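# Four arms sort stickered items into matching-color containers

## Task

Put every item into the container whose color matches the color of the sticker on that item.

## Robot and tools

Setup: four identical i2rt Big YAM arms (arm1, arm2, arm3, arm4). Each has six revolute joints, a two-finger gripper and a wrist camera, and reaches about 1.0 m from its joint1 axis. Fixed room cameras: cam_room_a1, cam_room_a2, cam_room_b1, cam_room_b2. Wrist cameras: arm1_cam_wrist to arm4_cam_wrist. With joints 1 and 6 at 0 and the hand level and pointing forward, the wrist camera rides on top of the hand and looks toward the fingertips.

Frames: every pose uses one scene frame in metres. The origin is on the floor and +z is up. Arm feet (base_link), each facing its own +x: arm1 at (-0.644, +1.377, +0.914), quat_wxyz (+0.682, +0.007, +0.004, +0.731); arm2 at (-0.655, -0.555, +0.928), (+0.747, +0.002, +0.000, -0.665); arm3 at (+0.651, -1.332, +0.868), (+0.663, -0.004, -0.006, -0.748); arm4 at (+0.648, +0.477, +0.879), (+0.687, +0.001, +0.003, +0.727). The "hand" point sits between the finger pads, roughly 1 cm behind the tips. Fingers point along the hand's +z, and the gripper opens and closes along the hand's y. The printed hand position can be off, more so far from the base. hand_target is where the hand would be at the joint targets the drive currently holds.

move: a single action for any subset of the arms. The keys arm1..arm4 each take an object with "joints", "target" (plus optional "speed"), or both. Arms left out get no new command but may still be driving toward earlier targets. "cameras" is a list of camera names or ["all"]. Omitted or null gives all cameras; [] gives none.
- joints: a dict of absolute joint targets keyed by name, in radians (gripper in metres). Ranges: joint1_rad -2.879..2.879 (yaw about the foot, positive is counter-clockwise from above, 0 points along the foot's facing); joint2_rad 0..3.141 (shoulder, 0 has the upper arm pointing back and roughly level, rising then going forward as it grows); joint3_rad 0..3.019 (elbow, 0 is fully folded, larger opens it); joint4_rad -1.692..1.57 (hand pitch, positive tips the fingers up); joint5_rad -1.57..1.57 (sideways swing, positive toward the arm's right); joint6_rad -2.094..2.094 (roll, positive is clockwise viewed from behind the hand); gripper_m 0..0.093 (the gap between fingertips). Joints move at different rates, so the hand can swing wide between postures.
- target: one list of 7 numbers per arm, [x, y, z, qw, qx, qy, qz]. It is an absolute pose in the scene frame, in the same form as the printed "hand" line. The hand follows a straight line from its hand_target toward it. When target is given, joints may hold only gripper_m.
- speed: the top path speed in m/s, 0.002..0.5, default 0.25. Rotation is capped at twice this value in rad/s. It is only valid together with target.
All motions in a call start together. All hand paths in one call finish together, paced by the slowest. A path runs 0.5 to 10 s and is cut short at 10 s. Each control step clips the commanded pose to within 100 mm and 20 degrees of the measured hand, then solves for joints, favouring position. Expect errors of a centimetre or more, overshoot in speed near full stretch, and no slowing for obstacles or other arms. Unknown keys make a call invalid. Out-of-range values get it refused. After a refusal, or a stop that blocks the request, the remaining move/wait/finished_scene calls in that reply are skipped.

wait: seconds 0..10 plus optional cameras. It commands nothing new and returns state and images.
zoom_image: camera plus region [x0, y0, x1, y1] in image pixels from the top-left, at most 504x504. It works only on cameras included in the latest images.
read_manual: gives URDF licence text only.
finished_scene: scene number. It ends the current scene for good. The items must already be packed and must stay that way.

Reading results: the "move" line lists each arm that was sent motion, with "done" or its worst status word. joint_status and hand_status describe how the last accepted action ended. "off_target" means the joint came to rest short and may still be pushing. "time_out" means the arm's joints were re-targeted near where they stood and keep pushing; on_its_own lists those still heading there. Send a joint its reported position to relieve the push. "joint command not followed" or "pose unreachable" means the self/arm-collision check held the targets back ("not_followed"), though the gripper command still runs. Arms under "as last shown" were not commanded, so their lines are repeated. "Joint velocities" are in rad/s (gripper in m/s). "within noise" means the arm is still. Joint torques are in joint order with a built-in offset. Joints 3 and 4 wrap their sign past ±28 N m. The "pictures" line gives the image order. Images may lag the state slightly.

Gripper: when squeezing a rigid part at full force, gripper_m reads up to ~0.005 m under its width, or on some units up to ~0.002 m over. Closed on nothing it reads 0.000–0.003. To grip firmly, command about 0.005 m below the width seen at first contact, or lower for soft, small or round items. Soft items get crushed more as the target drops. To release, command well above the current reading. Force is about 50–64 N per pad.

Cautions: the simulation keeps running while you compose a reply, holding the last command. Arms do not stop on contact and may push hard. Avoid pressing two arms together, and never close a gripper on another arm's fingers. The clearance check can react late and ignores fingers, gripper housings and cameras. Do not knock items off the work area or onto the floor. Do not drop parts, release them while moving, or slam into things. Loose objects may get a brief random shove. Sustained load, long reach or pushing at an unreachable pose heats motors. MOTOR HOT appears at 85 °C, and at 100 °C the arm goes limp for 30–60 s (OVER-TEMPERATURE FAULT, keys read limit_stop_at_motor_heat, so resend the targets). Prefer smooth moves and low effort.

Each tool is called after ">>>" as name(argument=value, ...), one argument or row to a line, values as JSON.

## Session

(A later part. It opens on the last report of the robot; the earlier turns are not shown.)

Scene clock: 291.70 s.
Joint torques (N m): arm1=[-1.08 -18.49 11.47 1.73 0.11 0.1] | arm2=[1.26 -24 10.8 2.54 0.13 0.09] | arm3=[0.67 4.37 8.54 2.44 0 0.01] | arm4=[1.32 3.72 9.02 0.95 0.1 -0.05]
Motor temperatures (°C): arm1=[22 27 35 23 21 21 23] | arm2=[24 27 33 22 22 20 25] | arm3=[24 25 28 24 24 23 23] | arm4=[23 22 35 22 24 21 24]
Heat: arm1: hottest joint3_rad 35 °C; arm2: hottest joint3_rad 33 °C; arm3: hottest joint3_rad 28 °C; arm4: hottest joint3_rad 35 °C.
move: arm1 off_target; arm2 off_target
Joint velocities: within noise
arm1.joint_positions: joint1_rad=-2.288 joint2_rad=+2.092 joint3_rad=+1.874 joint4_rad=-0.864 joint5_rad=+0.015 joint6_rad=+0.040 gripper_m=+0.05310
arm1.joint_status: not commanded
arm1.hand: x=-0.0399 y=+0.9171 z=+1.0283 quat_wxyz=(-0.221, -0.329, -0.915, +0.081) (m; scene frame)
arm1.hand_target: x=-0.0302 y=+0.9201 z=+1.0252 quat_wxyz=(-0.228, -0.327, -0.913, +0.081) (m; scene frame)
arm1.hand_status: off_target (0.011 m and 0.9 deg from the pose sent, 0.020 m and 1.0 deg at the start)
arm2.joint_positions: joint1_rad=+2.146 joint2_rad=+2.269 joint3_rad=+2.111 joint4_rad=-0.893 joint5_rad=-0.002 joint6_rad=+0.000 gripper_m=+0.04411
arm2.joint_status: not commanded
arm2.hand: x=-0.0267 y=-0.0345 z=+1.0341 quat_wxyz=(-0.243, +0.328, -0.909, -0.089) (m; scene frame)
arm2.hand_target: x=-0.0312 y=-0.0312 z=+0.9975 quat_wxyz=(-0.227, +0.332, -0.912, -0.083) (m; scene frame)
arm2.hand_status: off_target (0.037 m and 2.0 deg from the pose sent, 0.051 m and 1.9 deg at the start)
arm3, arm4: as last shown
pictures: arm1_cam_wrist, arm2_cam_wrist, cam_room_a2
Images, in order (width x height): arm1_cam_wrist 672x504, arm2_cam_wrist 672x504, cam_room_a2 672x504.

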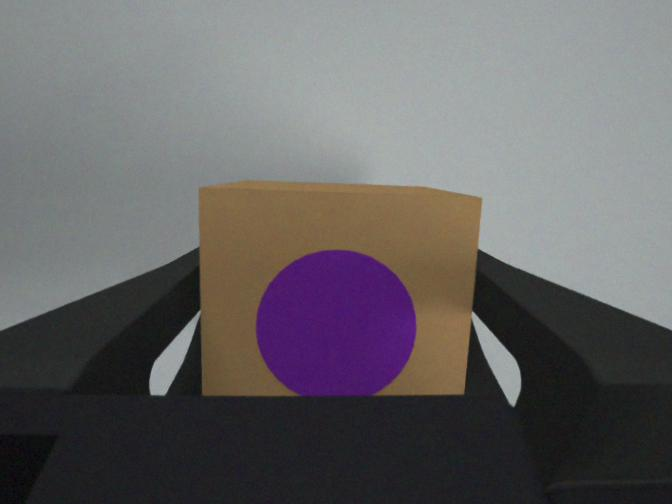

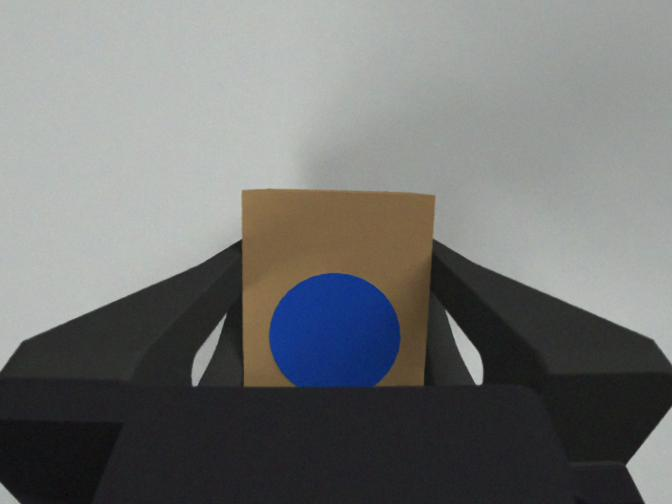

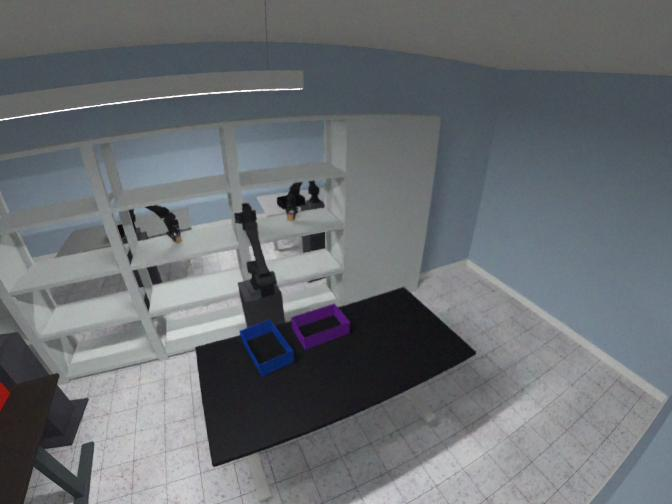

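>>> move(
  arm1={"target":[-0.03,0.92,1.012,0.228,0.327,0.913,-0.0816],"speed":0.03},
  arm2={"target":[-0.03,-0.03,0.984,-0.227,0.332,-0.912,-0.083],"speed":0.03},
  cameras=["arm1_cam_wrist","arm2_cam_wrist"],
)

>>> zoom_image(
  camera="arm1_cam_wrist",
  region=[180, 130, 500, 300],
)

>>> zoom_image(
  camera="arm2_cam_wrist",
  region=[180, 130, 500, 300],
)

Scene clock: 296.13 s.
Joint torques (N m): arm1=[-1.44 -18.49 11.38 1.92 0.12 0.1] | arm2=[1.26 -23.59 10.69 2.51 0.12 0.08] | arm3=[0.44 4.48 8.53 2.41 -0.01 0] | arm4=[0.91 4.07 9.06 1.02 0.06 -0.07]
Motor temperatures (°C): arm1=[22 28 35 23 21 21 23] | arm2=[24 27 34 22 22 20 25] | arm3=[24 25 28 24 24 23 23] | arm4=[23 22 35 22 24 21 24]
Heat: arm1: hottest joint3_rad 35 °C; arm2: hottest joint3_rad 34 °C; arm3: hottest joint3_rad 28 °C; arm4: hottest joint3_rad 35 °C.
move: arm1 off_target; arm2 off_target
Joint velocities: within noise
arm1.joint_positions: joint1_rad=-2.287 joint2_rad=+2.102 joint3_rad=+1.855 joint4_rad=-0.835 joint5_rad=+0.016 joint6_rad=+0.041 gripper_m=+0.05310
arm1.joint_status: not commanded
arm1.hand: x=-0.0397 y=+0.9172 z=+1.0153 quat_wxyz=(-0.221, -0.329, -0.915, +0.081) (m; scene frame)
arm1.hand_target: x=-0.0302 y=+0.9203 z=+1.0120 quat_wxyz=(-0.228, -0.327, -0.913, +0.082) (m; scene frame)
arm1.hand_status: off_target (0.011 m and 0.9 deg from the pose sent, 0.019 m and 0.9 deg at the start)
arm2.joint_positions: joint1_rad=+2.146 joint2_rad=+2.276 joint3_rad=+2.093 joint4_rad=-0.865 joint5_rad=-0.002 joint6_rad=+0.000 gripper_m=+0.04411
arm2.joint_status: not commanded
arm2.hand: x=-0.0259 y=-0.0338 z=+1.0232 quat_wxyz=(-0.244, +0.328, -0.908, -0.090) (m; scene frame)
arm2.hand_target: x=-0.0313 y=-0.0313 z=+0.9847 quat_wxyz=(-0.227, +0.332, -0.912, -0.083) (m; scene frame)
arm2.hand_status: off_target (0.040 m and 2.2 deg from the pose sent, 0.050 m and 2.0 deg at the start)
arm3.joint_positions: joint1_rad=-1.441 joint2_rad=+0.131 joint3_rad=+0.689 joint4_rad=-0.570 joint5_rad=+0.000 joint6_rad=-0.006 gripper_m=+0.09402
arm3.joint_status: not commanded
arm3.hand: x=+0.4252 y=-1.3272 z=+1.3138 quat_wxyz=(-0.006, -0.712, -0.001, +0.703) (m; scene frame)
arm3.hand_target: x=+0.4240 y=-1.3250 z=+1.3158 quat_wxyz=(-0.005, -0.707, +0.005, +0.707) (m; scene frame)
arm3.hand_status: not commanded
arm4: as last shown
pictures: arm1_cam_wrist, arm2_cam_wrist
Images, in order (width x height): arm1_cam_wrist 672x504, arm2_cam_wrist 672x504.

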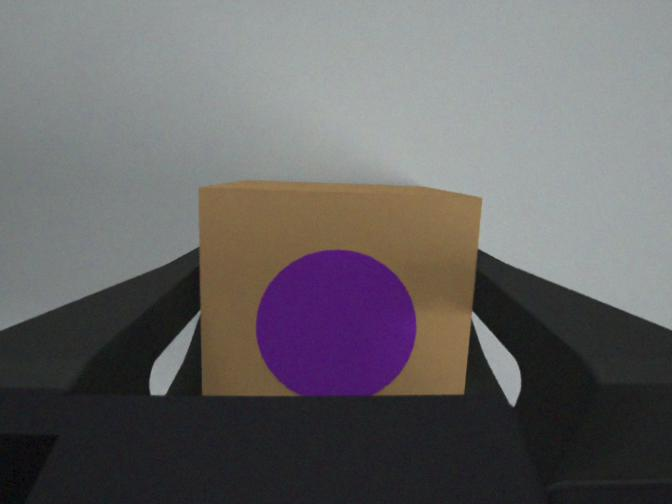

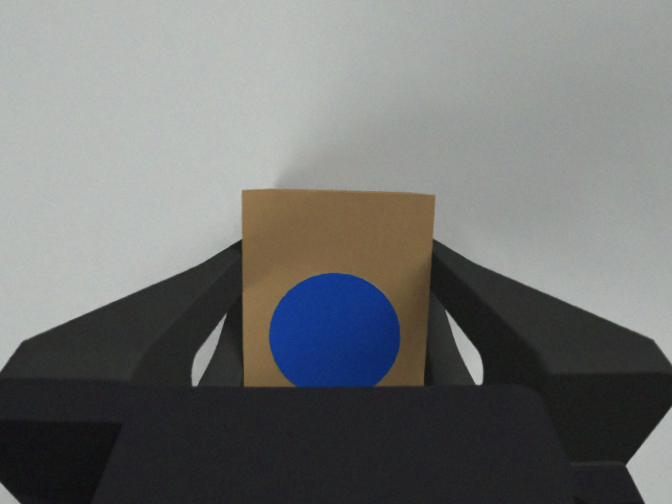

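Scaled by 1.575.

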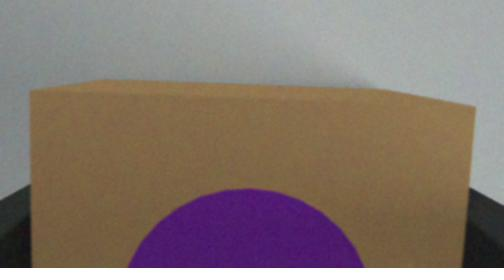

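Scaled by 1.575.

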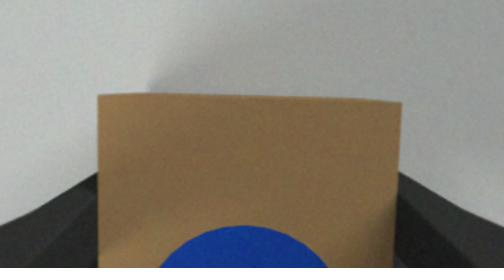

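>>> move(
  arm1={"target":[-0.03,0.92,1.0,0.228,0.327,0.913,-0.0816],"speed":0.03},
  arm2={"target":[-0.03,-0.03,0.972,-0.227,0.332,-0.912,-0.083],"speed":0.03},
  cameras=["arm1_cam_wrist","arm2_cam_wrist"],
)

>>> move(
  arm1={"target":[-0.03,0.92,0.99,0.228,0.327,0.913,-0.0816],"speed":0.03},
  arm2={"target":[-0.03,-0.03,0.962,-0.227,0.332,-0.912,-0.083],"speed":0.03},
  cameras=["arm1_cam_wrist","arm2_cam_wrist"],
)

Scene clock: 301.07 s.
Joint torques (N m): arm1=[-1.32 -18.37 10.4 1.99 0.11 0.13] | arm2=[1.26 -23.24 9.74 2.59 0.13 0.08] | arm3=[0.62 4.37 8.53 2.4 0 0.01] | arm4=[1.26 4.07 9.05 0.99 0.09 -0.09]
Motor temperatures (°C): arm1=[22 28 35 23 21 21 23] | arm2=[24 28 34 22 22 20 25] | arm3=[24 24 28 24 24 23 23] | arm4=[23 22 35 22 24 21 24]
Heat: arm1: hottest joint3_rad 35 °C; arm2: hottest joint3_rad 34 °C; arm3: hottest joint3_rad 28 °C; arm4: hottest joint3_rad 35 °C.
move: arm1 off_target; arm2 off_target
Joint velocities: within noise
arm1.joint_positions: joint1_rad=-2.287 joint2_rad=+2.102 joint3_rad=+1.848 joint4_rad=-0.810 joint5_rad=+0.016 joint6_rad=+0.041 gripper_m=+0.05310
arm1.joint_status: not commanded
arm1.hand: x=-0.0369 y=+0.9151 z=+1.0150 quat_wxyz=(-0.230, -0.329, -0.912, +0.084) (m; scene frame)
arm1.hand_target: x=-0.0304 y=+0.9203 z=+1.0001 quat_wxyz=(-0.228, -0.327, -0.913, +0.082) (m; scene frame)
arm1.hand_status: off_target (0.017 m and 0.3 deg from the pose sent, 0.018 m and 0.9 deg at the start)
arm2.joint_positions: joint1_rad=+2.146 joint2_rad=+2.276 joint3_rad=+2.087 joint4_rad=-0.841 joint5_rad=-0.002 joint6_rad=+0.000 gripper_m=+0.04411
arm2.joint_status: not commanded
arm2.hand: x=-0.0235 y=-0.0318 z=+1.0229 quat_wxyz=(-0.252, +0.327, -0.906, -0.092) (m; scene frame)
arm2.hand_target: x=-0.0319 y=-0.0319 z=+0.9732 quat_wxyz=(-0.227, +0.332, -0.912, -0.083) (m; scene frame)
arm2.hand_status: off_target (0.051 m and 3.2 deg from the pose sent, 0.051 m and 2.2 deg at the start)
arm3, arm4: as last shown
pictures: arm1_cam_wrist, arm2_cam_wrist
Images, in order (width x height): arm1_cam_wrist 672x504, arm2_cam_wrist 672x504.

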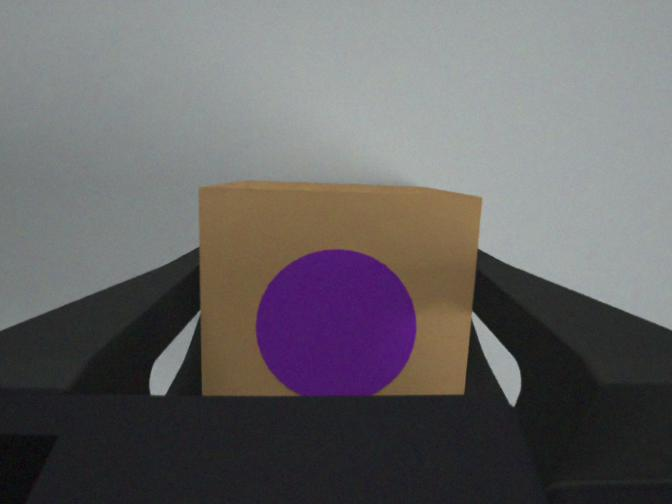

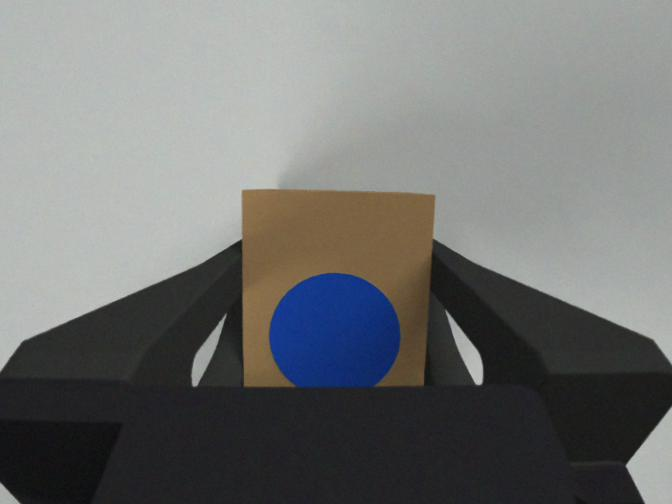

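Scene clock: 302.03 s.
Joint torques (N m): arm1=[-0.73 -18.02 9.62 2.03 0.11 0.12] | arm2=[1.32 -22.77 8.91 2.62 0.14 0.08] | arm3=[0.5 4.42 8.49 2.41 -0.01 0] | arm4=[1.38 4.31 9.05 1.07 0.08 -0.09]
Motor temperatures (°C): arm1=[22 28 35 23 21 21 23] | arm2=[24 28 34 22 22 20 25] | arm3=[24 24 28 24 24 23 23] | arm4=[23 22 35 22 24 21 24]
Heat: arm1: hottest joint3_rad 35 °C; arm2: hottest joint3_rad 34 °C; arm3: hottest joint3_rad 28 °C; arm4: hottest joint3_rad 35 °C.
move: arm1 off_target; arm2 off_target
Joint velocities: within noise
arm1.joint_positions: joint1_rad=-2.287 joint2_rad=+2.102 joint3_rad=+1.842 joint4_rad=-0.789 joint5_rad=+0.016 joint6_rad=+0.041 gripper_m=+0.05310
arm1.joint_status: not commanded
arm1.hand: x=-0.0349 y=+0.9135 z=+1.0145 quat_wxyz=(-0.236, -0.328, -0.911, +0.086) (m; scene frame)
arm1.hand_target: x=-0.0308 y=+0.9204 z=+0.9903 quat_wxyz=(-0.228, -0.327, -0.913, +0.082) (m; scene frame)
arm1.hand_status: off_target (0.026 m and 1.1 deg from the pose sent, 0.026 m and 0.3 deg at the start)
arm2.joint_positions: joint1_rad=+2.146 joint2_rad=+2.276 joint3_rad=+2.082 joint4_rad=-0.821 joint5_rad=-0.002 joint6_rad=+0.000 gripper_m=+0.04411
arm2.joint_status: not commanded
arm2.hand: x=-0.0212 y=-0.0299 z=+1.0230 quat_wxyz=(-0.259, +0.326, -0.904, -0.095) (m; scene frame)
arm2.hand_target: x=-0.0325 y=-0.0324 z=+0.9638 quat_wxyz=(-0.227, +0.332, -0.912, -0.083) (m; scene frame)
arm2.hand_status: off_target (0.062 m and 4.1 deg from the pose sent, 0.061 m and 3.2 deg at the start)
arm3: as last shown
arm4.joint_positions: joint1_rad=+1.511 joint2_rad=+0.135 joint3_rad=+0.680 joint4_rad=-0.541 joint5_rad=-0.002 joint6_rad=+0.013 gripper_m=+0.09403
arm4.joint_status: not commanded
arm4.hand: x=+0.4217 y=+0.4797 z=+1.3280 quat_wxyz=(+0.006, +0.704, -0.006, -0.710) (m; scene frame)
arm4.hand_target: x=+0.4235 y=+0.4788 z=+1.3289 quat_wxyz=(+0.002, +0.705, +0.000, -0.709) (m; scene frame)
arm4.hand_status: not commanded
pictures: arm1_cam_wrist, arm2_cam_wrist
Images, in order (width x height): arm1_cam_wrist 672x504, arm2_cam_wrist 672x504.

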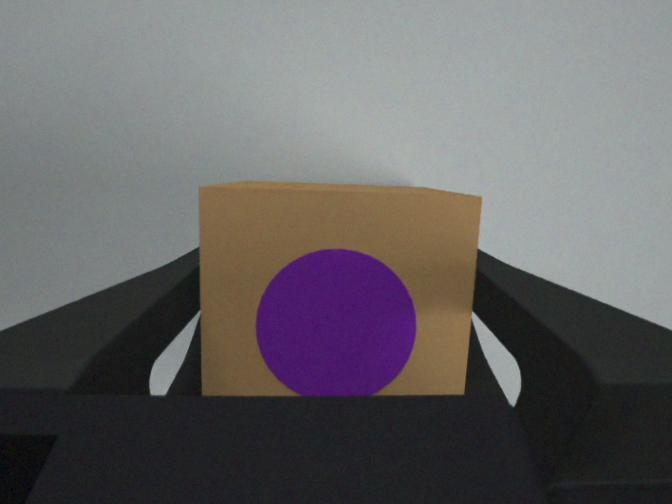

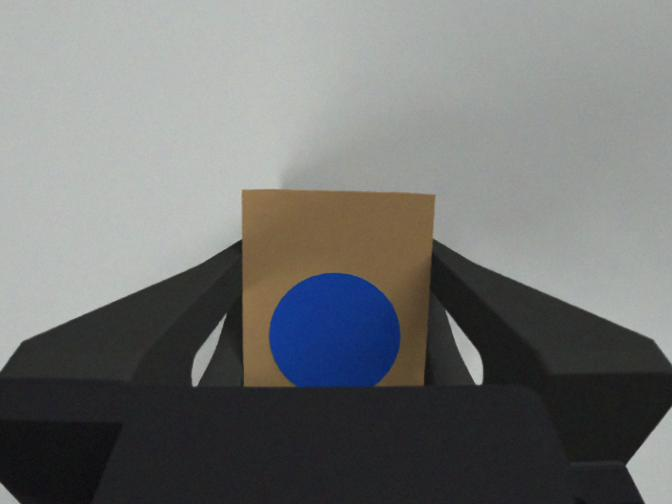

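>>> move(
  arm1={"target":[-0.03,0.92,1.008,0.228,0.327,0.913,-0.0816],"speed":0.1},
  arm2={"target":[-0.03,-0.03,0.982,-0.227,0.332,-0.912,-0.083],"speed":0.1},
  arm4={"joints":{"joint1_rad":0.94,"joint2_rad":0.761,"joint3_rad":1.138,"joint4_rad":-1.337}},
  cameras=["arm4_cam_wrist"],
)

>>> move(
  arm1={"joints":{"gripper_m":0.09}},
  arm2={"joints":{"gripper_m":0.09}},
  cameras=["arm1_cam_wrist","arm2_cam_wrist","arm4_cam_wrist"],
)

Scene clock: 311.87 s.
Joint torques (N m): arm1=[-1.03 -18.55 12 0.53 0.1 0.11] | arm2=[1.32 -23.71 11.96 0.79 0.13 0.08] | arm3=[0.62 4.37 8.53 2.44 0 0.01] | arm4=[0.62 -3.37 12.12 0.47 0.08 -0.08]
Motor temperatures (°C): arm1=[22 28 34 23 21 21 23] | arm2=[24 28 33 22 22 20 25] | arm3=[24 24 28 24 24 23 23] | arm4=[23 22 35 22 24 21 24]
Heat: arm1: hottest joint3_rad 34 °C; arm2: hottest joint3_rad 33 °C; arm3: hottest joint3_rad 28 °C; arm4: hottest joint3_rad 35 °C.
move: arm1 done; arm2 off_target; arm4 done
Joint velocities: within noise
arm1.joint_positions: joint1_rad=-2.287 joint2_rad=+2.102 joint3_rad=+1.842 joint4_rad=-0.789 joint5_rad=+0.016 joint6_rad=+0.041 gripper_m=+0.05310
arm1.joint_status: not commanded
arm1.hand: x=-0.0350 y=+0.9136 z=+1.0144 quat_wxyz=(-0.236, -0.328, -0.911, +0.086) (m; scene frame)
arm1.hand_target: x=-0.0301 y=+0.9200 z=+1.0080 quat_wxyz=(-0.228, -0.327, -0.913, +0.082) (m; scene frame)
arm1.hand_status: done (0.010 m and 1.1 deg from the pose sent, 0.010 m and 1.1 deg at the start)
arm2.joint_positions: joint1_rad=+2.146 joint2_rad=+2.276 joint3_rad=+2.079 joint4_rad=-0.818 joint5_rad=-0.002 joint6_rad=+0.000 gripper_m=+0.04411
arm2.joint_status: not commanded
arm2.hand: x=-0.0216 y=-0.0302 z=+1.0216 quat_wxyz=(-0.259, +0.326, -0.904, -0.095) (m; scene frame)
arm2.hand_target: x=-0.0309 y=-0.0310 z=+0.9829 quat_wxyz=(-0.227, +0.332, -0.912, -0.083) (m; scene frame)
arm2.hand_status: off_target (0.041 m and 4.0 deg from the pose sent, 0.042 m and 4.1 deg at the start)
arm3: as last shown
arm4.joint_positions: joint1_rad=+0.944 joint2_rad=+0.771 joint3_rad=+1.093 joint4_rad=-1.325 joint5_rad=-0.002 joint6_rad=+0.013 gripper_m=+0.09403
arm4.joint_status: all done
arm4.hand: x=+0.4039 y=+0.6364 z=+1.2366 quat_wxyz=(-0.074, +0.919, -0.276, -0.271) (m; scene frame)
arm4.hand_target: x=+0.4057 y=+0.6367 z=+1.2599 quat_wxyz=(-0.082, +0.914, -0.271, -0.291) (m; scene frame)
arm4.hand_status: not commanded
pictures: arm4_cam_wrist
Images, in order (width x height): arm4_cam_wrist 672x504.

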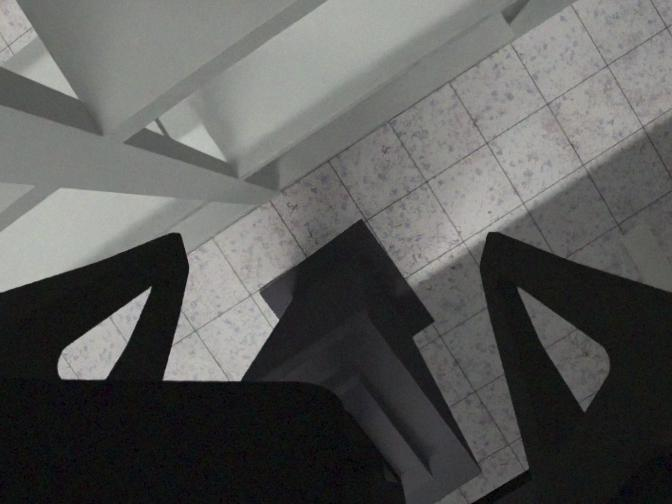

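Scene clock: 312.47 s.
Joint torques (N m): arm1=[-0.85 -18.61 11.97 0.75 0.11 0.11] | arm2=[1.26 -24.59 11.93 1.28 0.12 0.08] | arm3=[0.56 4.6 8.51 2.44 0.01 0] | arm4=[0.21 -3.25 12.07 0.51 0.06 -0.06]
Motor temperatures (°C): arm1=[22 28 34 23 21 21 23] | arm2=[24 28 33 22 22 20 25] | arm3=[24 24 28 24 24 23 23] | arm4=[23 22 35 22 24 21 24]
Heat: arm1: hottest joint3_rad 34 °C; arm2: hottest joint3_rad 33 °C; arm3: hottest joint3_rad 28 °C; arm4: hottest joint3_rad 35 °C.
move: arm1 done; arm2 done
Joint velocities: within noise
arm1.joint_positions: joint1_rad=-2.287 joint2_rad=+2.104 joint3_rad=+1.842 joint4_rad=-0.795 joint5_rad=+0.016 joint6_rad=+0.041 gripper_m=+0.08996
arm1.joint_status: all done
arm1.hand: x=-0.0362 y=+0.9143 z=+1.0123 quat_wxyz=(-0.232, -0.328, -0.912, +0.085) (m; scene frame)
arm1.hand_target: x=-0.0302 y=+0.9200 z=+1.0081 quat_wxyz=(-0.228, -0.327, -0.913, +0.082) (m; scene frame)
arm1.hand_status: not commanded
arm2.joint_positions: joint1_rad=+2.146 joint2_rad=+2.284 joint3_rad=+2.079 joint4_rad=-0.831 joint5_rad=-0.002 joint6_rad=+0.000 gripper_m=+0.08992
arm2.joint_status: all done
arm2.hand: x=-0.0239 y=-0.0321 z=+1.0142 quat_wxyz=(-0.250, +0.327, -0.907, -0.092) (m; scene frame)
arm2.hand_target: x=-0.0309 y=-0.0309 z=+0.9829 quat_wxyz=(-0.227, +0.332, -0.912, -0.083) (m; scene frame)
arm2.hand_status: not commanded
arm3: as last shown
arm4.joint_positions: joint1_rad=+0.944 joint2_rad=+0.771 joint3_rad=+1.093 joint4_rad=-1.326 joint5_rad=-0.002 joint6_rad=+0.013 gripper_m=+0.09403
arm4.joint_status: not commanded
arm4.hand: x=+0.4039 y=+0.6364 z=+1.2365 quat_wxyz=(-0.074, +0.919, -0.276, -0.271) (m; scene frame)
arm4.hand_target: x=+0.4057 y=+0.6366 z=+1.2599 quat_wxyz=(-0.082, +0.914, -0.271, -0.290) (m; scene frame)
arm4.hand_status: not commanded
pictures: arm1_cam_wrist, arm2_cam_wrist, arm4_cam_wrist
Images, in order (width x height): arm1_cam_wrist 672x504, arm2_cam_wrist 672x504, arm4_cam_wrist 672x504.

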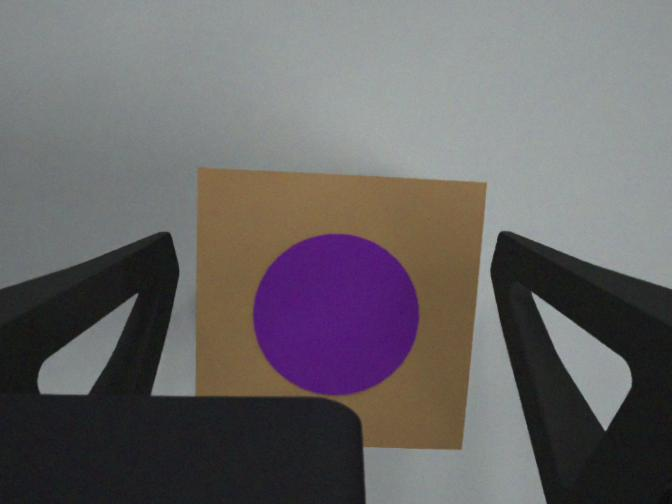

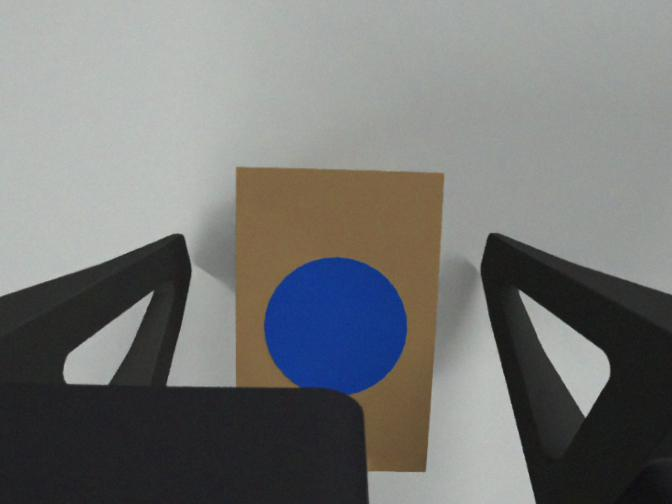

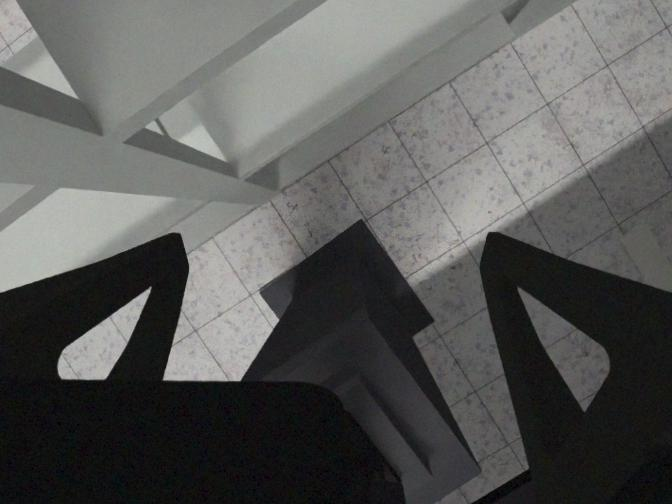

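>>> move(
  arm1={"target":[-0.14,1.0,1.10,0.228,0.327,0.913,-0.0816],"speed":0.2},
  arm2={"target":[-0.14,-0.13,1.10,-0.227,0.332,-0.912,-0.083],"speed":0.2},
  cameras=["arm1_cam_wrist","arm2_cam_wrist"],
)

>>> move(
  arm1={"target":[-0.43,1.205,1.125,0.228,0.327,0.913,-0.0816]},
  arm2={"target":[-0.44,-0.38,1.125,-0.227,0.332,-0.912,-0.083]},
  arm4={"target":[0.385,0.657,1.125,0.1,0.897,-0.321,-0.283]},
  cameras=["arm1_cam_wrist","arm2_cam_wrist","arm4_cam_wrist","cam_room_a2"],
)

Scene clock: 324.17 s.
Joint torques (N m): arm1=[-1.32 -15.27 11.08 0.73 0.06 0.02] | arm2=[0.5 -20.37 10.43 1.28 -0.12 0.02] | arm3=[0.5 4.48 8.51 2.44 0.01 0.01] | arm4=[0.44 -3.08 12.08 0.49 0.08 -0.11]
Motor temperatures (°C): arm1=[22 28 34 23 21 21 23] | arm2=[24 29 33 22 22 20 24] | arm3=[24 24 28 24 24 23 23] | arm4=[23 22 35 22 24 21 24]
Heat: arm1: hottest joint3_rad 34 °C; arm2: hottest joint3_rad 33 °C; arm3: hottest joint3_rad 28 °C; arm4: hottest joint3_rad 35 °C.
move: arm1 done; arm2 off_target
Joint velocities: within noise
arm1.joint_positions: joint1_rad=-2.287 joint2_rad=+1.706 joint3_rad=+1.463 joint4_rad=-0.826 joint5_rad=+0.016 joint6_rad=+0.046 gripper_m=+0.08996
arm1.joint_status: not commanded
arm1.hand: x=-0.1409 y=+0.9947 z=+1.0943 quat_wxyz=(-0.227, -0.331, -0.912, +0.082) (m; scene frame)
arm1.hand_target: x=-0.1401 y=+0.9998 z=+1.1000 quat_wxyz=(-0.228, -0.327, -0.913, +0.082) (m; scene frame)
arm1.hand_status: done (0.008 m and 0.5 deg from the pose sent, 0.161 m and 0.7 deg at the start)
arm2.joint_positions: joint1_rad=+2.146 joint2_rad=+1.818 joint3_rad=+1.598 joint4_rad=-0.830 joint5_rad=-0.001 joint6_rad=-0.001 gripper_m=+0.08992
arm2.joint_status: not commanded
arm2.hand: x=-0.1353 y=-0.1248 z=+1.1149 quat_wxyz=(-0.244, +0.328, -0.908, -0.089) (m; scene frame)
arm2.hand_target: x=-0.1400 y=-0.1301 z=+1.1003 quat_wxyz=(-0.227, +0.332, -0.912, -0.083) (m; scene frame)
arm2.hand_status: off_target (0.016 m and 2.1 deg from the pose sent, 0.174 m and 2.9 deg at the start)
arm3, arm4: as last shown
arm4.hand_target: x=+0.4057 y=+0.6367 z=+1.2599 quat_wxyz=(-0.082, +0.914, -0.271, -0.291) (m; scene frame)
pictures: arm1_cam_wrist, arm2_cam_wrist
Images, in order (width x height): arm1_cam_wrist 672x504, arm2_cam_wrist 672x504.

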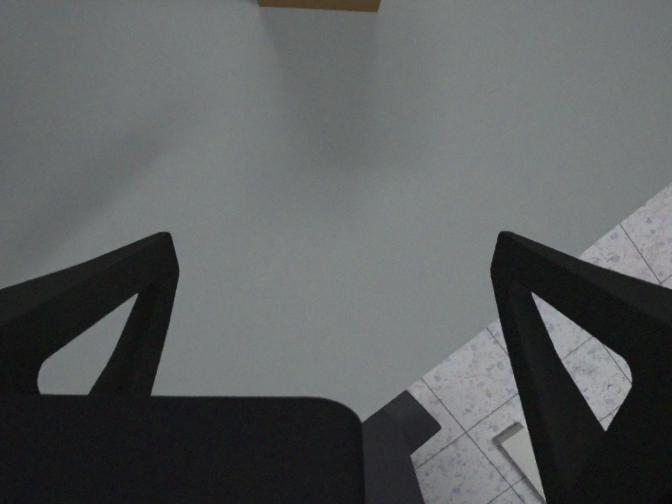

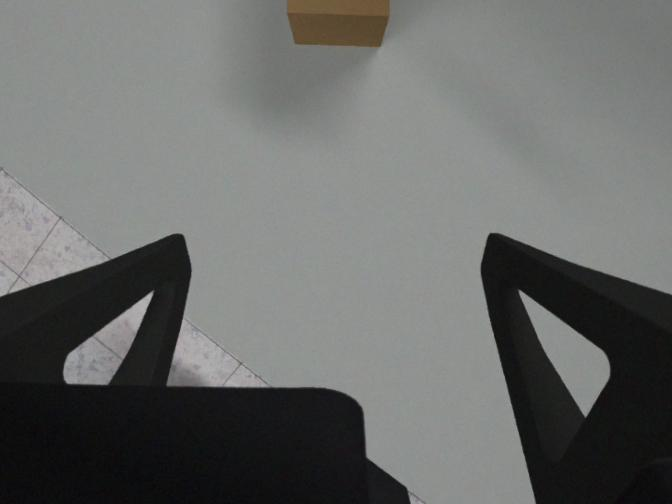

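Scene clock: 326.37 s.
Joint torques (N m): arm1=[-3.02 0.79 11.69 0.79 -0.07 0] | arm2=[-0.09 -2.61 10.86 1.22 -0.16 -0.05] | arm3=[0.56 4.42 8.55 2.43 0.01 0] | arm4=[0.03 -3.25 8.9 1.22 -0.29 -0.14]
Motor temperatures (°C): arm1=[22 28 34 23 21 21 23] | arm2=[24 29 33 22 22 20 24] | arm3=[24 24 28 24 24 23 23] | arm4=[23 22 35 22 24 21 24]
Heat: arm1: hottest joint3_rad 34 °C; arm2: hottest joint3_rad 33 °C; arm3: hottest joint3_rad 28 °C; arm4: hottest joint3_rad 35 °C.
move: arm1 done; arm2 off_target; arm4 done
Joint velocities: within noise
arm1.joint_positions: joint1_rad=-2.316 joint2_rad=+0.678 joint3_rad=+0.700 joint4_rad=-1.077 joint5_rad=-0.005 joint6_rad=+0.013 gripper_m=+0.08996
arm1.joint_status: not commanded
arm1.hand: x=-0.4275 y=+1.2065 z=+1.1257 quat_wxyz=(-0.234, -0.326, -0.912, +0.082) (m; scene frame)
arm1.hand_target: x=-0.4299 y=+1.2050 z=+1.1250 quat_wxyz=(-0.228, -0.327, -0.913, +0.082) (m; scene frame)
arm1.hand_status: done (0.003 m and 0.8 deg from the pose sent, 0.359 m and 0.4 deg at the start)
arm2.joint_positions: joint1_rad=+2.146 joint2_rad=+0.715 joint3_rad=+0.688 joint4_rad=-1.026 joint5_rad=-0.004 joint6_rad=-0.003 gripper_m=+0.08992
arm2.joint_status: not commanded
arm2.hand: x=-0.4372 y=-0.3747 z=+1.1352 quat_wxyz=(-0.242, +0.329, -0.908, -0.089) (m; scene frame)
arm2.hand_target: x=-0.4401 y=-0.3799 z=+1.1252 quat_wxyz=(-0.227, +0.332, -0.912, -0.083) (m; scene frame)
arm2.hand_status: off_target (0.012 m and 1.9 deg from the pose sent, 0.398 m and 2.1 deg at the start)
arm3: as last shown
arm4.joint_positions: joint1_rad=+0.704 joint2_rad=+0.861 joint3_rad=+0.845 joint4_rad=-1.112 joint5_rad=-0.421 joint6_rad=-0.020 gripper_m=+0.09403
arm4.joint_status: not commanded
arm4.hand: x=+0.3867 y=+0.6526 z=+1.1267 quat_wxyz=(+0.103, +0.897, -0.325, -0.280) (m; scene frame)
arm4.hand_target: x=+0.3851 y=+0.6569 z=+1.1250 quat_wxyz=(+0.100, +0.898, -0.321, -0.283) (m; scene frame)
arm4.hand_status: done (0.005 m and 0.7 deg from the pose sent, 0.115 m and 20.8 deg at the start)
pictures: arm1_cam_wrist, arm2_cam_wrist, arm4_cam_wrist, cam_room_a2
Images, in order (width x height): arm1_cam_wrist 672x504, arm2_cam_wrist 672x504, arm4_cam_wrist 672x504, cam_room_a2 672x504.

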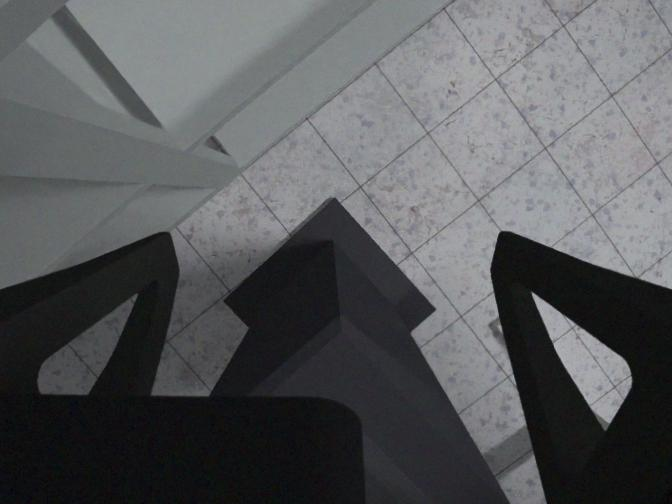

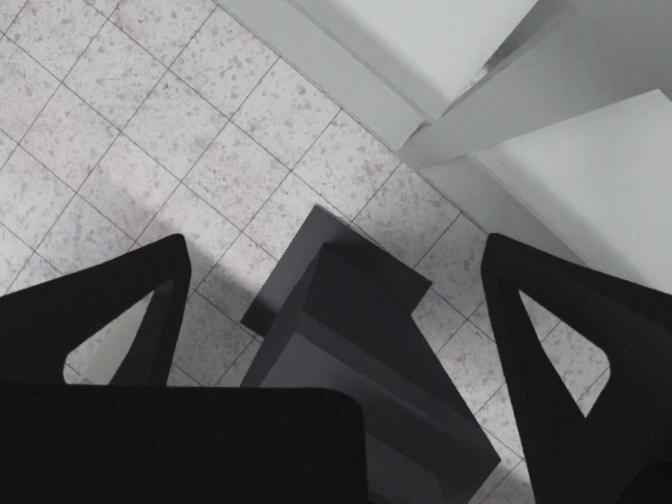

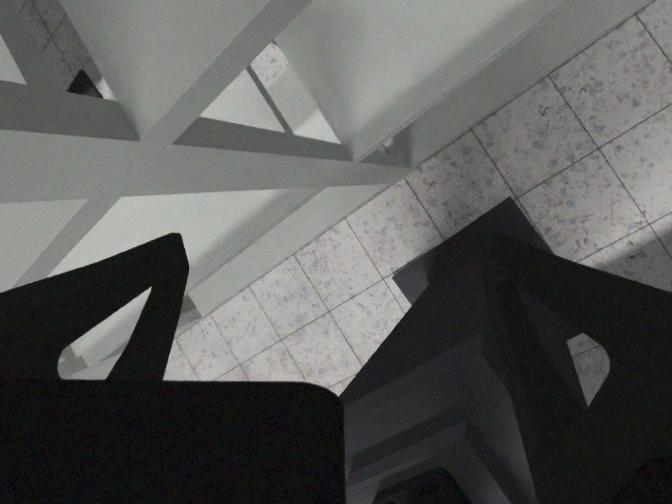

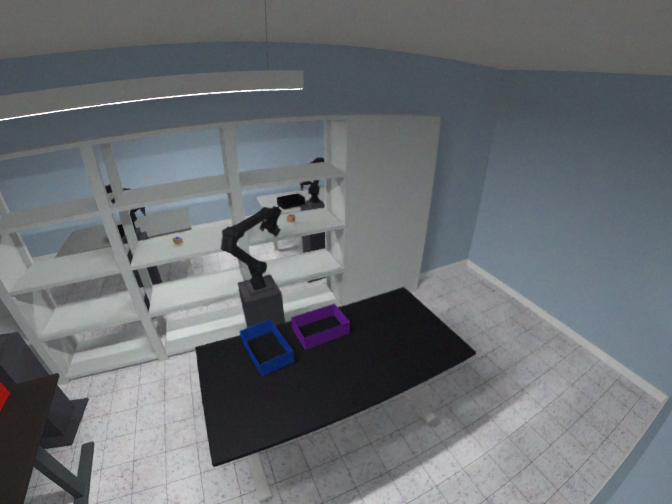

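>>> move(
  arm4={"target":[0.385,0.65,1.11,-0.101,0.898,-0.321,-0.283]},
  cameras=[],
)

>>> move(
  arm4={"target":[0.02,0.87,1.11,-0.101,0.898,-0.321,-0.283]},
  cameras=["arm4_cam_wrist"],
)

Scene clock: 333.10 s.
Joint torques (N m): arm1=[-2.78 0.79 11.67 0.76 -0.04 -0.05] | arm2=[-0.09 -2.61 10.86 1.22 -0.17 -0.05] | arm3=[0.56 4.54 8.55 2.43 0 0.01] | arm4=[1.03 -4.31 9.02 1.4 0.23 0.18]
Motor temperatures (°C): arm1=[22 27 35 23 21 21 23] | arm2=[24 28 32 22 22 20 24] | arm3=[24 24 28 24 24 23 23] | arm4=[23 22 35 22 24 21 24]
Heat: arm1: hottest joint3_rad 35 °C; arm2: hottest joint3_rad 32 °C; arm3: hottest joint3_rad 28 °C; arm4: hottest joint3_rad 35 °C.
move: arm4 done
Joint velocities: within noise
arm1.joint_positions: joint1_rad=-2.316 joint2_rad=+0.678 joint3_rad=+0.700 joint4_rad=-1.077 joint5_rad=-0.005 joint6_rad=+0.012 gripper_m=+0.08996
arm1.joint_status: not commanded
arm1.hand: x=-0.4275 y=+1.2065 z=+1.1257 quat_wxyz=(-0.234, -0.325, -0.912, +0.082) (m; scene frame)
arm1.hand_target: x=-0.4300 y=+1.2050 z=+1.1250 quat_wxyz=(-0.228, -0.327, -0.913, +0.082) (m; scene frame)
arm1.hand_status: not commanded
arm2, arm3: as last shown
arm4.joint_positions: joint1_rad=+0.988 joint2_rad=+0.770 joint3_rad=+0.742 joint4_rad=-0.964 joint5_rad=+0.094 joint6_rad=+0.117 gripper_m=+0.09403
arm4.joint_status: not commanded
arm4.hand: x=+0.3866 y=+0.6499 z=+1.1067 quat_wxyz=(-0.100, +0.903, -0.316, -0.272) (m; scene frame)
arm4.hand_target: x=+0.3851 y=+0.6500 z=+1.1100 quat_wxyz=(-0.101, +0.898, -0.321, -0.283) (m; scene frame)
arm4.hand_status: done (0.004 m and 1.5 deg from the pose sent, 0.017 m and 23.4 deg at the start)
pictures: none
No camera images: "cameras" was empty.

Scene clock: 335.53 s.
Joint torques (N m): arm1=[-3.02 1.38 11.59 0.92 -0.04 -0.08] | arm2=[0.03 -2.73 10.85 1.2 -0.17 -0.05] | arm3=[0.44 4.42 8.53 2.4 0 -0.01] | arm4=[-0.21 -20.78 13.23 0.57 0.04 0.1]
Motor temperatures (°C): arm1=[22 27 35 23 21 21 22] | arm2=[24 28 32 22 22 20 24] | arm3=[24 24 28 24 24 23 23] | arm4=[23 22 35 22 24 21 24]
Heat: arm1: hottest joint3_rad 35 °C; arm2: hottest joint3_rad 32 °C; arm3: hottest joint3_rad 28 °C; arm4: hottest joint3_rad 35 °C.
move: arm4 off_target
Joint velocities: within noise
arm1, arm2: as last shown
arm3.joint_positions: joint1_rad=-1.441 joint2_rad=+0.131 joint3_rad=+0.689 joint4_rad=-0.570 joint5_rad=+0.000 joint6_rad=-0.006 gripper_m=+0.09402
arm3.joint_status: not commanded
arm3.hand: x=+0.4252 y=-1.3272 z=+1.3138 quat_wxyz=(-0.006, -0.712, -0.001, +0.703) (m; scene frame)
arm3.hand_target: x=+0.4240 y=-1.3250 z=+1.3158 quat_wxyz=(-0.005, -0.707, +0.005, +0.707) (m; scene frame)
arm3.hand_status: not commanded
arm4.joint_positions: joint1_rad=+0.988 joint2_rad=+1.911 joint3_rad=+1.801 joint4_rad=-0.878 joint5_rad=+0.094 joint6_rad=+0.118 gripper_m=+0.09403
arm4.joint_status: not commanded
arm4.hand: x=+0.0291 y=+0.8578 z=+1.0986 quat_wxyz=(-0.100, +0.903, -0.317, -0.273) (m; scene frame)
arm4.hand_target: x=+0.0209 y=+0.8696 z=+1.1098 quat_wxyz=(-0.101, +0.898, -0.321, -0.283) (m; scene frame)
arm4.hand_status: off_target (0.019 m and 1.4 deg from the pose sent, 0.427 m and 1.5 deg at the start)
pictures: arm4_cam_wrist
Images, in order (width x height): arm4_cam_wrist 672x504.

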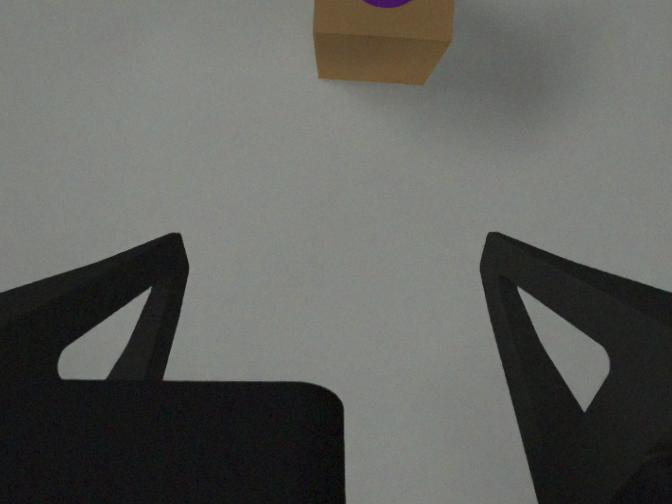

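>>> move(
  arm4={"target":[-0.05,0.95,1.078,-0.101,0.898,-0.321,-0.283],"speed":0.15},
  cameras=["arm4_cam_wrist"],
)

Scene clock: 346.80 s.
Joint torques (N m): arm1=[-2.49 1.26 11.82 0.9 -0.06 -0.03] | arm2=[-0.09 -2.55 10.85 1.21 -0.17 -0.04] | arm3=[0.5 4.48 8.53 2.43 0.01 0.01] | arm4=[0.67 -24.82 13.2 0.51 0.01 -0.09]
Motor temperatures (°C): arm1=[22 27 35 23 21 21 22] | arm2=[24 27 32 22 22 20 24] | arm3=[24 24 28 24 24 23 23] | arm4=[23 24 37 22 24 21 24]
Heat: arm1: hottest joint3_rad 35 °C; arm2: hottest joint3_rad 32 °C; arm3: hottest joint3_rad 28 °C; arm4: hottest joint3_rad 37 °C.
move: arm4 off_target
Joint velocities: within noise
arm1, arm2, arm3: as last shown
arm4.joint_positions: joint1_rad=+0.939 joint2_rad=+2.253 joint3_rad=+2.299 joint4_rad=-1.021 joint5_rad=+0.069 joint6_rad=+0.098 gripper_m=+0.09403
arm4.joint_status: not commanded
arm4.hand: x=-0.0431 y=+0.9416 z=+1.0769 quat_wxyz=(-0.099, +0.898, -0.326, -0.279) (m; scene frame)
arm4.hand_target: x=-0.0494 y=+0.9496 z=+1.0779 quat_wxyz=(-0.101, +0.898, -0.321, -0.284) (m; scene frame)
arm4.hand_status: off_target (0.011 m and 0.8 deg from the pose sent, 0.123 m and 1.4 deg at the start)
pictures: arm4_cam_wrist
Images, in order (width x height): arm4_cam_wrist 672x504.

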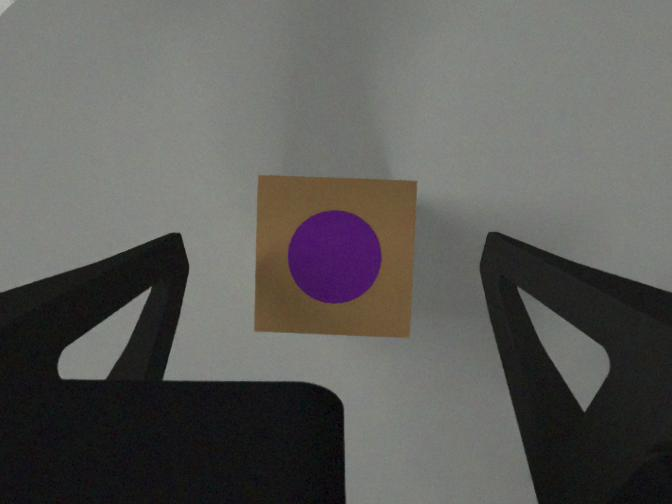

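>>> move(
  arm4={"target":[-0.056,0.956,1.03,-0.101,0.898,-0.321,-0.283],"speed":0.1},
  cameras=[],
)

>>> move(
  arm4={"target":[-0.056,0.956,1.014,-0.101,0.898,-0.321,-0.283],"speed":0.05},
  cameras=["arm4_cam_wrist"],
)

Scene clock: 352.73 s.
Joint torques (N m): arm1=[-2.96 1.26 11.62 0.76 -0.06 -0.06] | arm2=[-0.15 -2.55 10.84 1.21 -0.17 -0.04] | arm3=[0.56 4.48 8.54 2.41 0 0.01] | arm4=[0.5 -25.52 9.48 1.51 0.03 -0.08]
Motor temperatures (°C): arm1=[22 26 35 23 21 21 22] | arm2=[24 27 32 22 22 20 24] | arm3=[24 24 28 24 24 23 23] | arm4=[23 25 37 22 24 21 24]
Heat: arm1: hottest joint3_rad 35 °C; arm2: hottest joint3_rad 32 °C; arm3: hottest joint3_rad 28 °C; arm4: hottest joint3_rad 37 °C.
move: arm4 off_target
Joint velocities: within noise
arm1, arm2, arm3: as last shown
arm4.joint_positions: joint1_rad=+0.939 joint2_rad=+2.280 joint3_rad=+2.282 joint4_rad=-0.948 joint5_rad=+0.067 joint6_rad=+0.096 gripper_m=+0.09403
arm4.joint_status: not commanded
arm4.hand: x=-0.0542 y=+0.9483 z=+1.0562 quat_wxyz=(-0.102, +0.894, -0.324, -0.293) (m; scene frame)
arm4.hand_target: x=-0.0550 y=+0.9553 z=+1.0303 quat_wxyz=(-0.101, +0.898, -0.321, -0.283) (m; scene frame)
arm4.hand_status: off_target (0.027 m and 1.3 deg from the pose sent, 0.051 m and 0.8 deg at the start)
pictures: none
No camera images: "cameras" was empty.

Scene clock: 353.70 s.
Joint torques (N m): arm1=[-2.37 1.14 11.62 0.92 -0.05 -0.05] | arm2=[-0.15 -2.67 10.89 1.21 -0.17 -0.05] | arm3=[0.56 4.37 8.55 2.41 0 0] | arm4=[0.21 -24.64 9.17 1.5 0 -0.12]
Motor temperatures (°C): arm1=[22 26 35 23 21 21 22] | arm2=[24 27 32 22 22 20 24] | arm3=[24 24 28 24 24 23 23] | arm4=[23 25 37 22 24 21 24]
Heat: arm1: hottest joint3_rad 35 °C; arm2: hottest joint3_rad 32 °C; arm3: hottest joint3_rad 28 °C; arm4: hottest joint3_rad 37 °C.
move: arm4 off_target
Joint velocities: within noise
arm1, arm2, arm3: as last shown
arm4.joint_positions: joint1_rad=+0.939 joint2_rad=+2.280 joint3_rad=+2.253 joint4_rad=-0.911 joint5_rad=+0.067 joint6_rad=+0.096 gripper_m=+0.09403
arm4.joint_status: not commanded
arm4.hand: x=-0.0553 y=+0.9489 z=+1.0459 quat_wxyz=(-0.102, +0.893, -0.324, -0.296) (m; scene frame)
arm4.hand_target: x=-0.0548 y=+0.9551 z=+1.0145 quat_wxyz=(-0.101, +0.898, -0.321, -0.283) (m; scene frame)
arm4.hand_status: off_target (0.033 m and 1.6 deg from the pose sent, 0.043 m and 1.2 deg at the start)
pictures: arm4_cam_wrist
Images, in order (width x height): arm4_cam_wrist 672x504.

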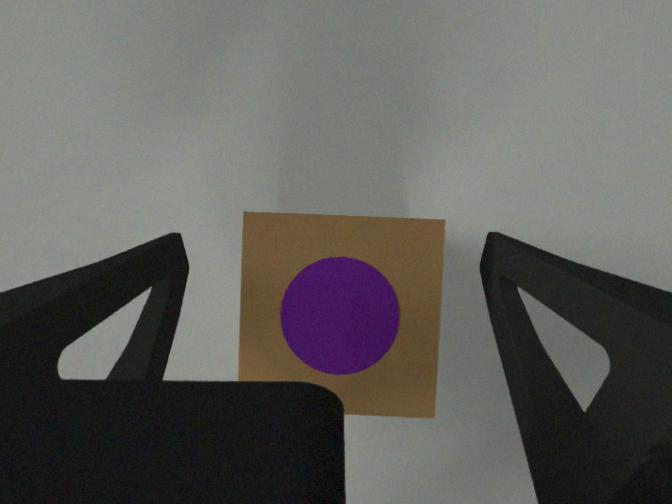

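>>> move(
  arm4={"target":[-0.05,0.951,0.985,-0.101,0.898,-0.321,-0.283],"speed":0.08},
  cameras=["arm4_cam_wrist"],
)

Scene clock: 357.93 s.
Joint torques (N m): arm1=[-3.02 1.2 11.55 0.87 -0.01 0] | arm2=[-0.15 -2.67 10.89 1.22 -0.17 -0.04] | arm3=[0.5 4.48 8.53 2.41 0 0.01] | arm4=[0.21 -26.29 7.95 1.47 -0.01 -0.05]
Motor temperatures (°C): arm1=[21 26 36 23 21 21 22] | arm2=[24 27 32 22 22 20 24] | arm3=[24 24 28 24 24 23 23] | arm4=[23 26 37 22 24 21 24]
Heat: arm1: hottest joint3_rad 36 °C; arm2: hottest joint3_rad 32 °C; arm3: hottest joint3_rad 28 °C; arm4: hottest joint3_rad 37 °C.
move: arm4 off_target
Joint velocities: within noise
arm1, arm2, arm3: as last shown
arm4.joint_positions: joint1_rad=+0.940 joint2_rad=+2.280 joint3_rad=+2.165 joint4_rad=-0.823 joint5_rad=+0.068 joint6_rad=+0.094 gripper_m=+0.09403
arm4.joint_status: not commanded
arm4.hand: x=-0.0537 y=+0.9472 z=+1.0128 quat_wxyz=(-0.103, +0.893, -0.322, -0.296) (m; scene frame)
arm4.hand_target: x=-0.0495 y=+0.9504 z=+0.9855 quat_wxyz=(-0.101, +0.898, -0.321, -0.283) (m; scene frame)
arm4.hand_status: off_target (0.028 m and 1.6 deg from the pose sent, 0.061 m and 1.6 deg at the start)
pictures: arm4_cam_wrist
Images, in order (width x height): arm4_cam_wrist 672x504.

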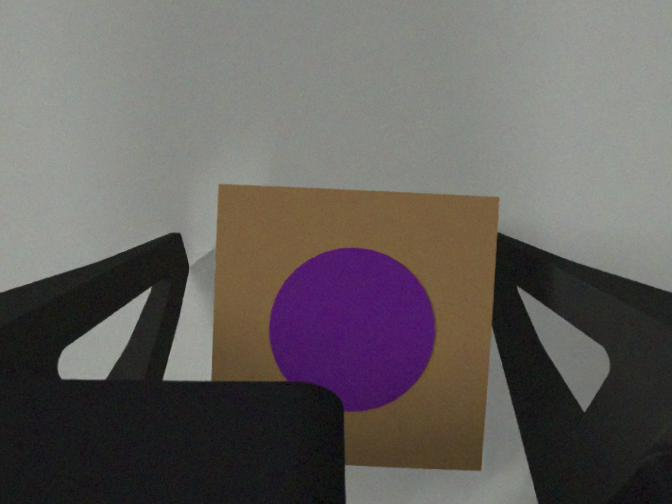

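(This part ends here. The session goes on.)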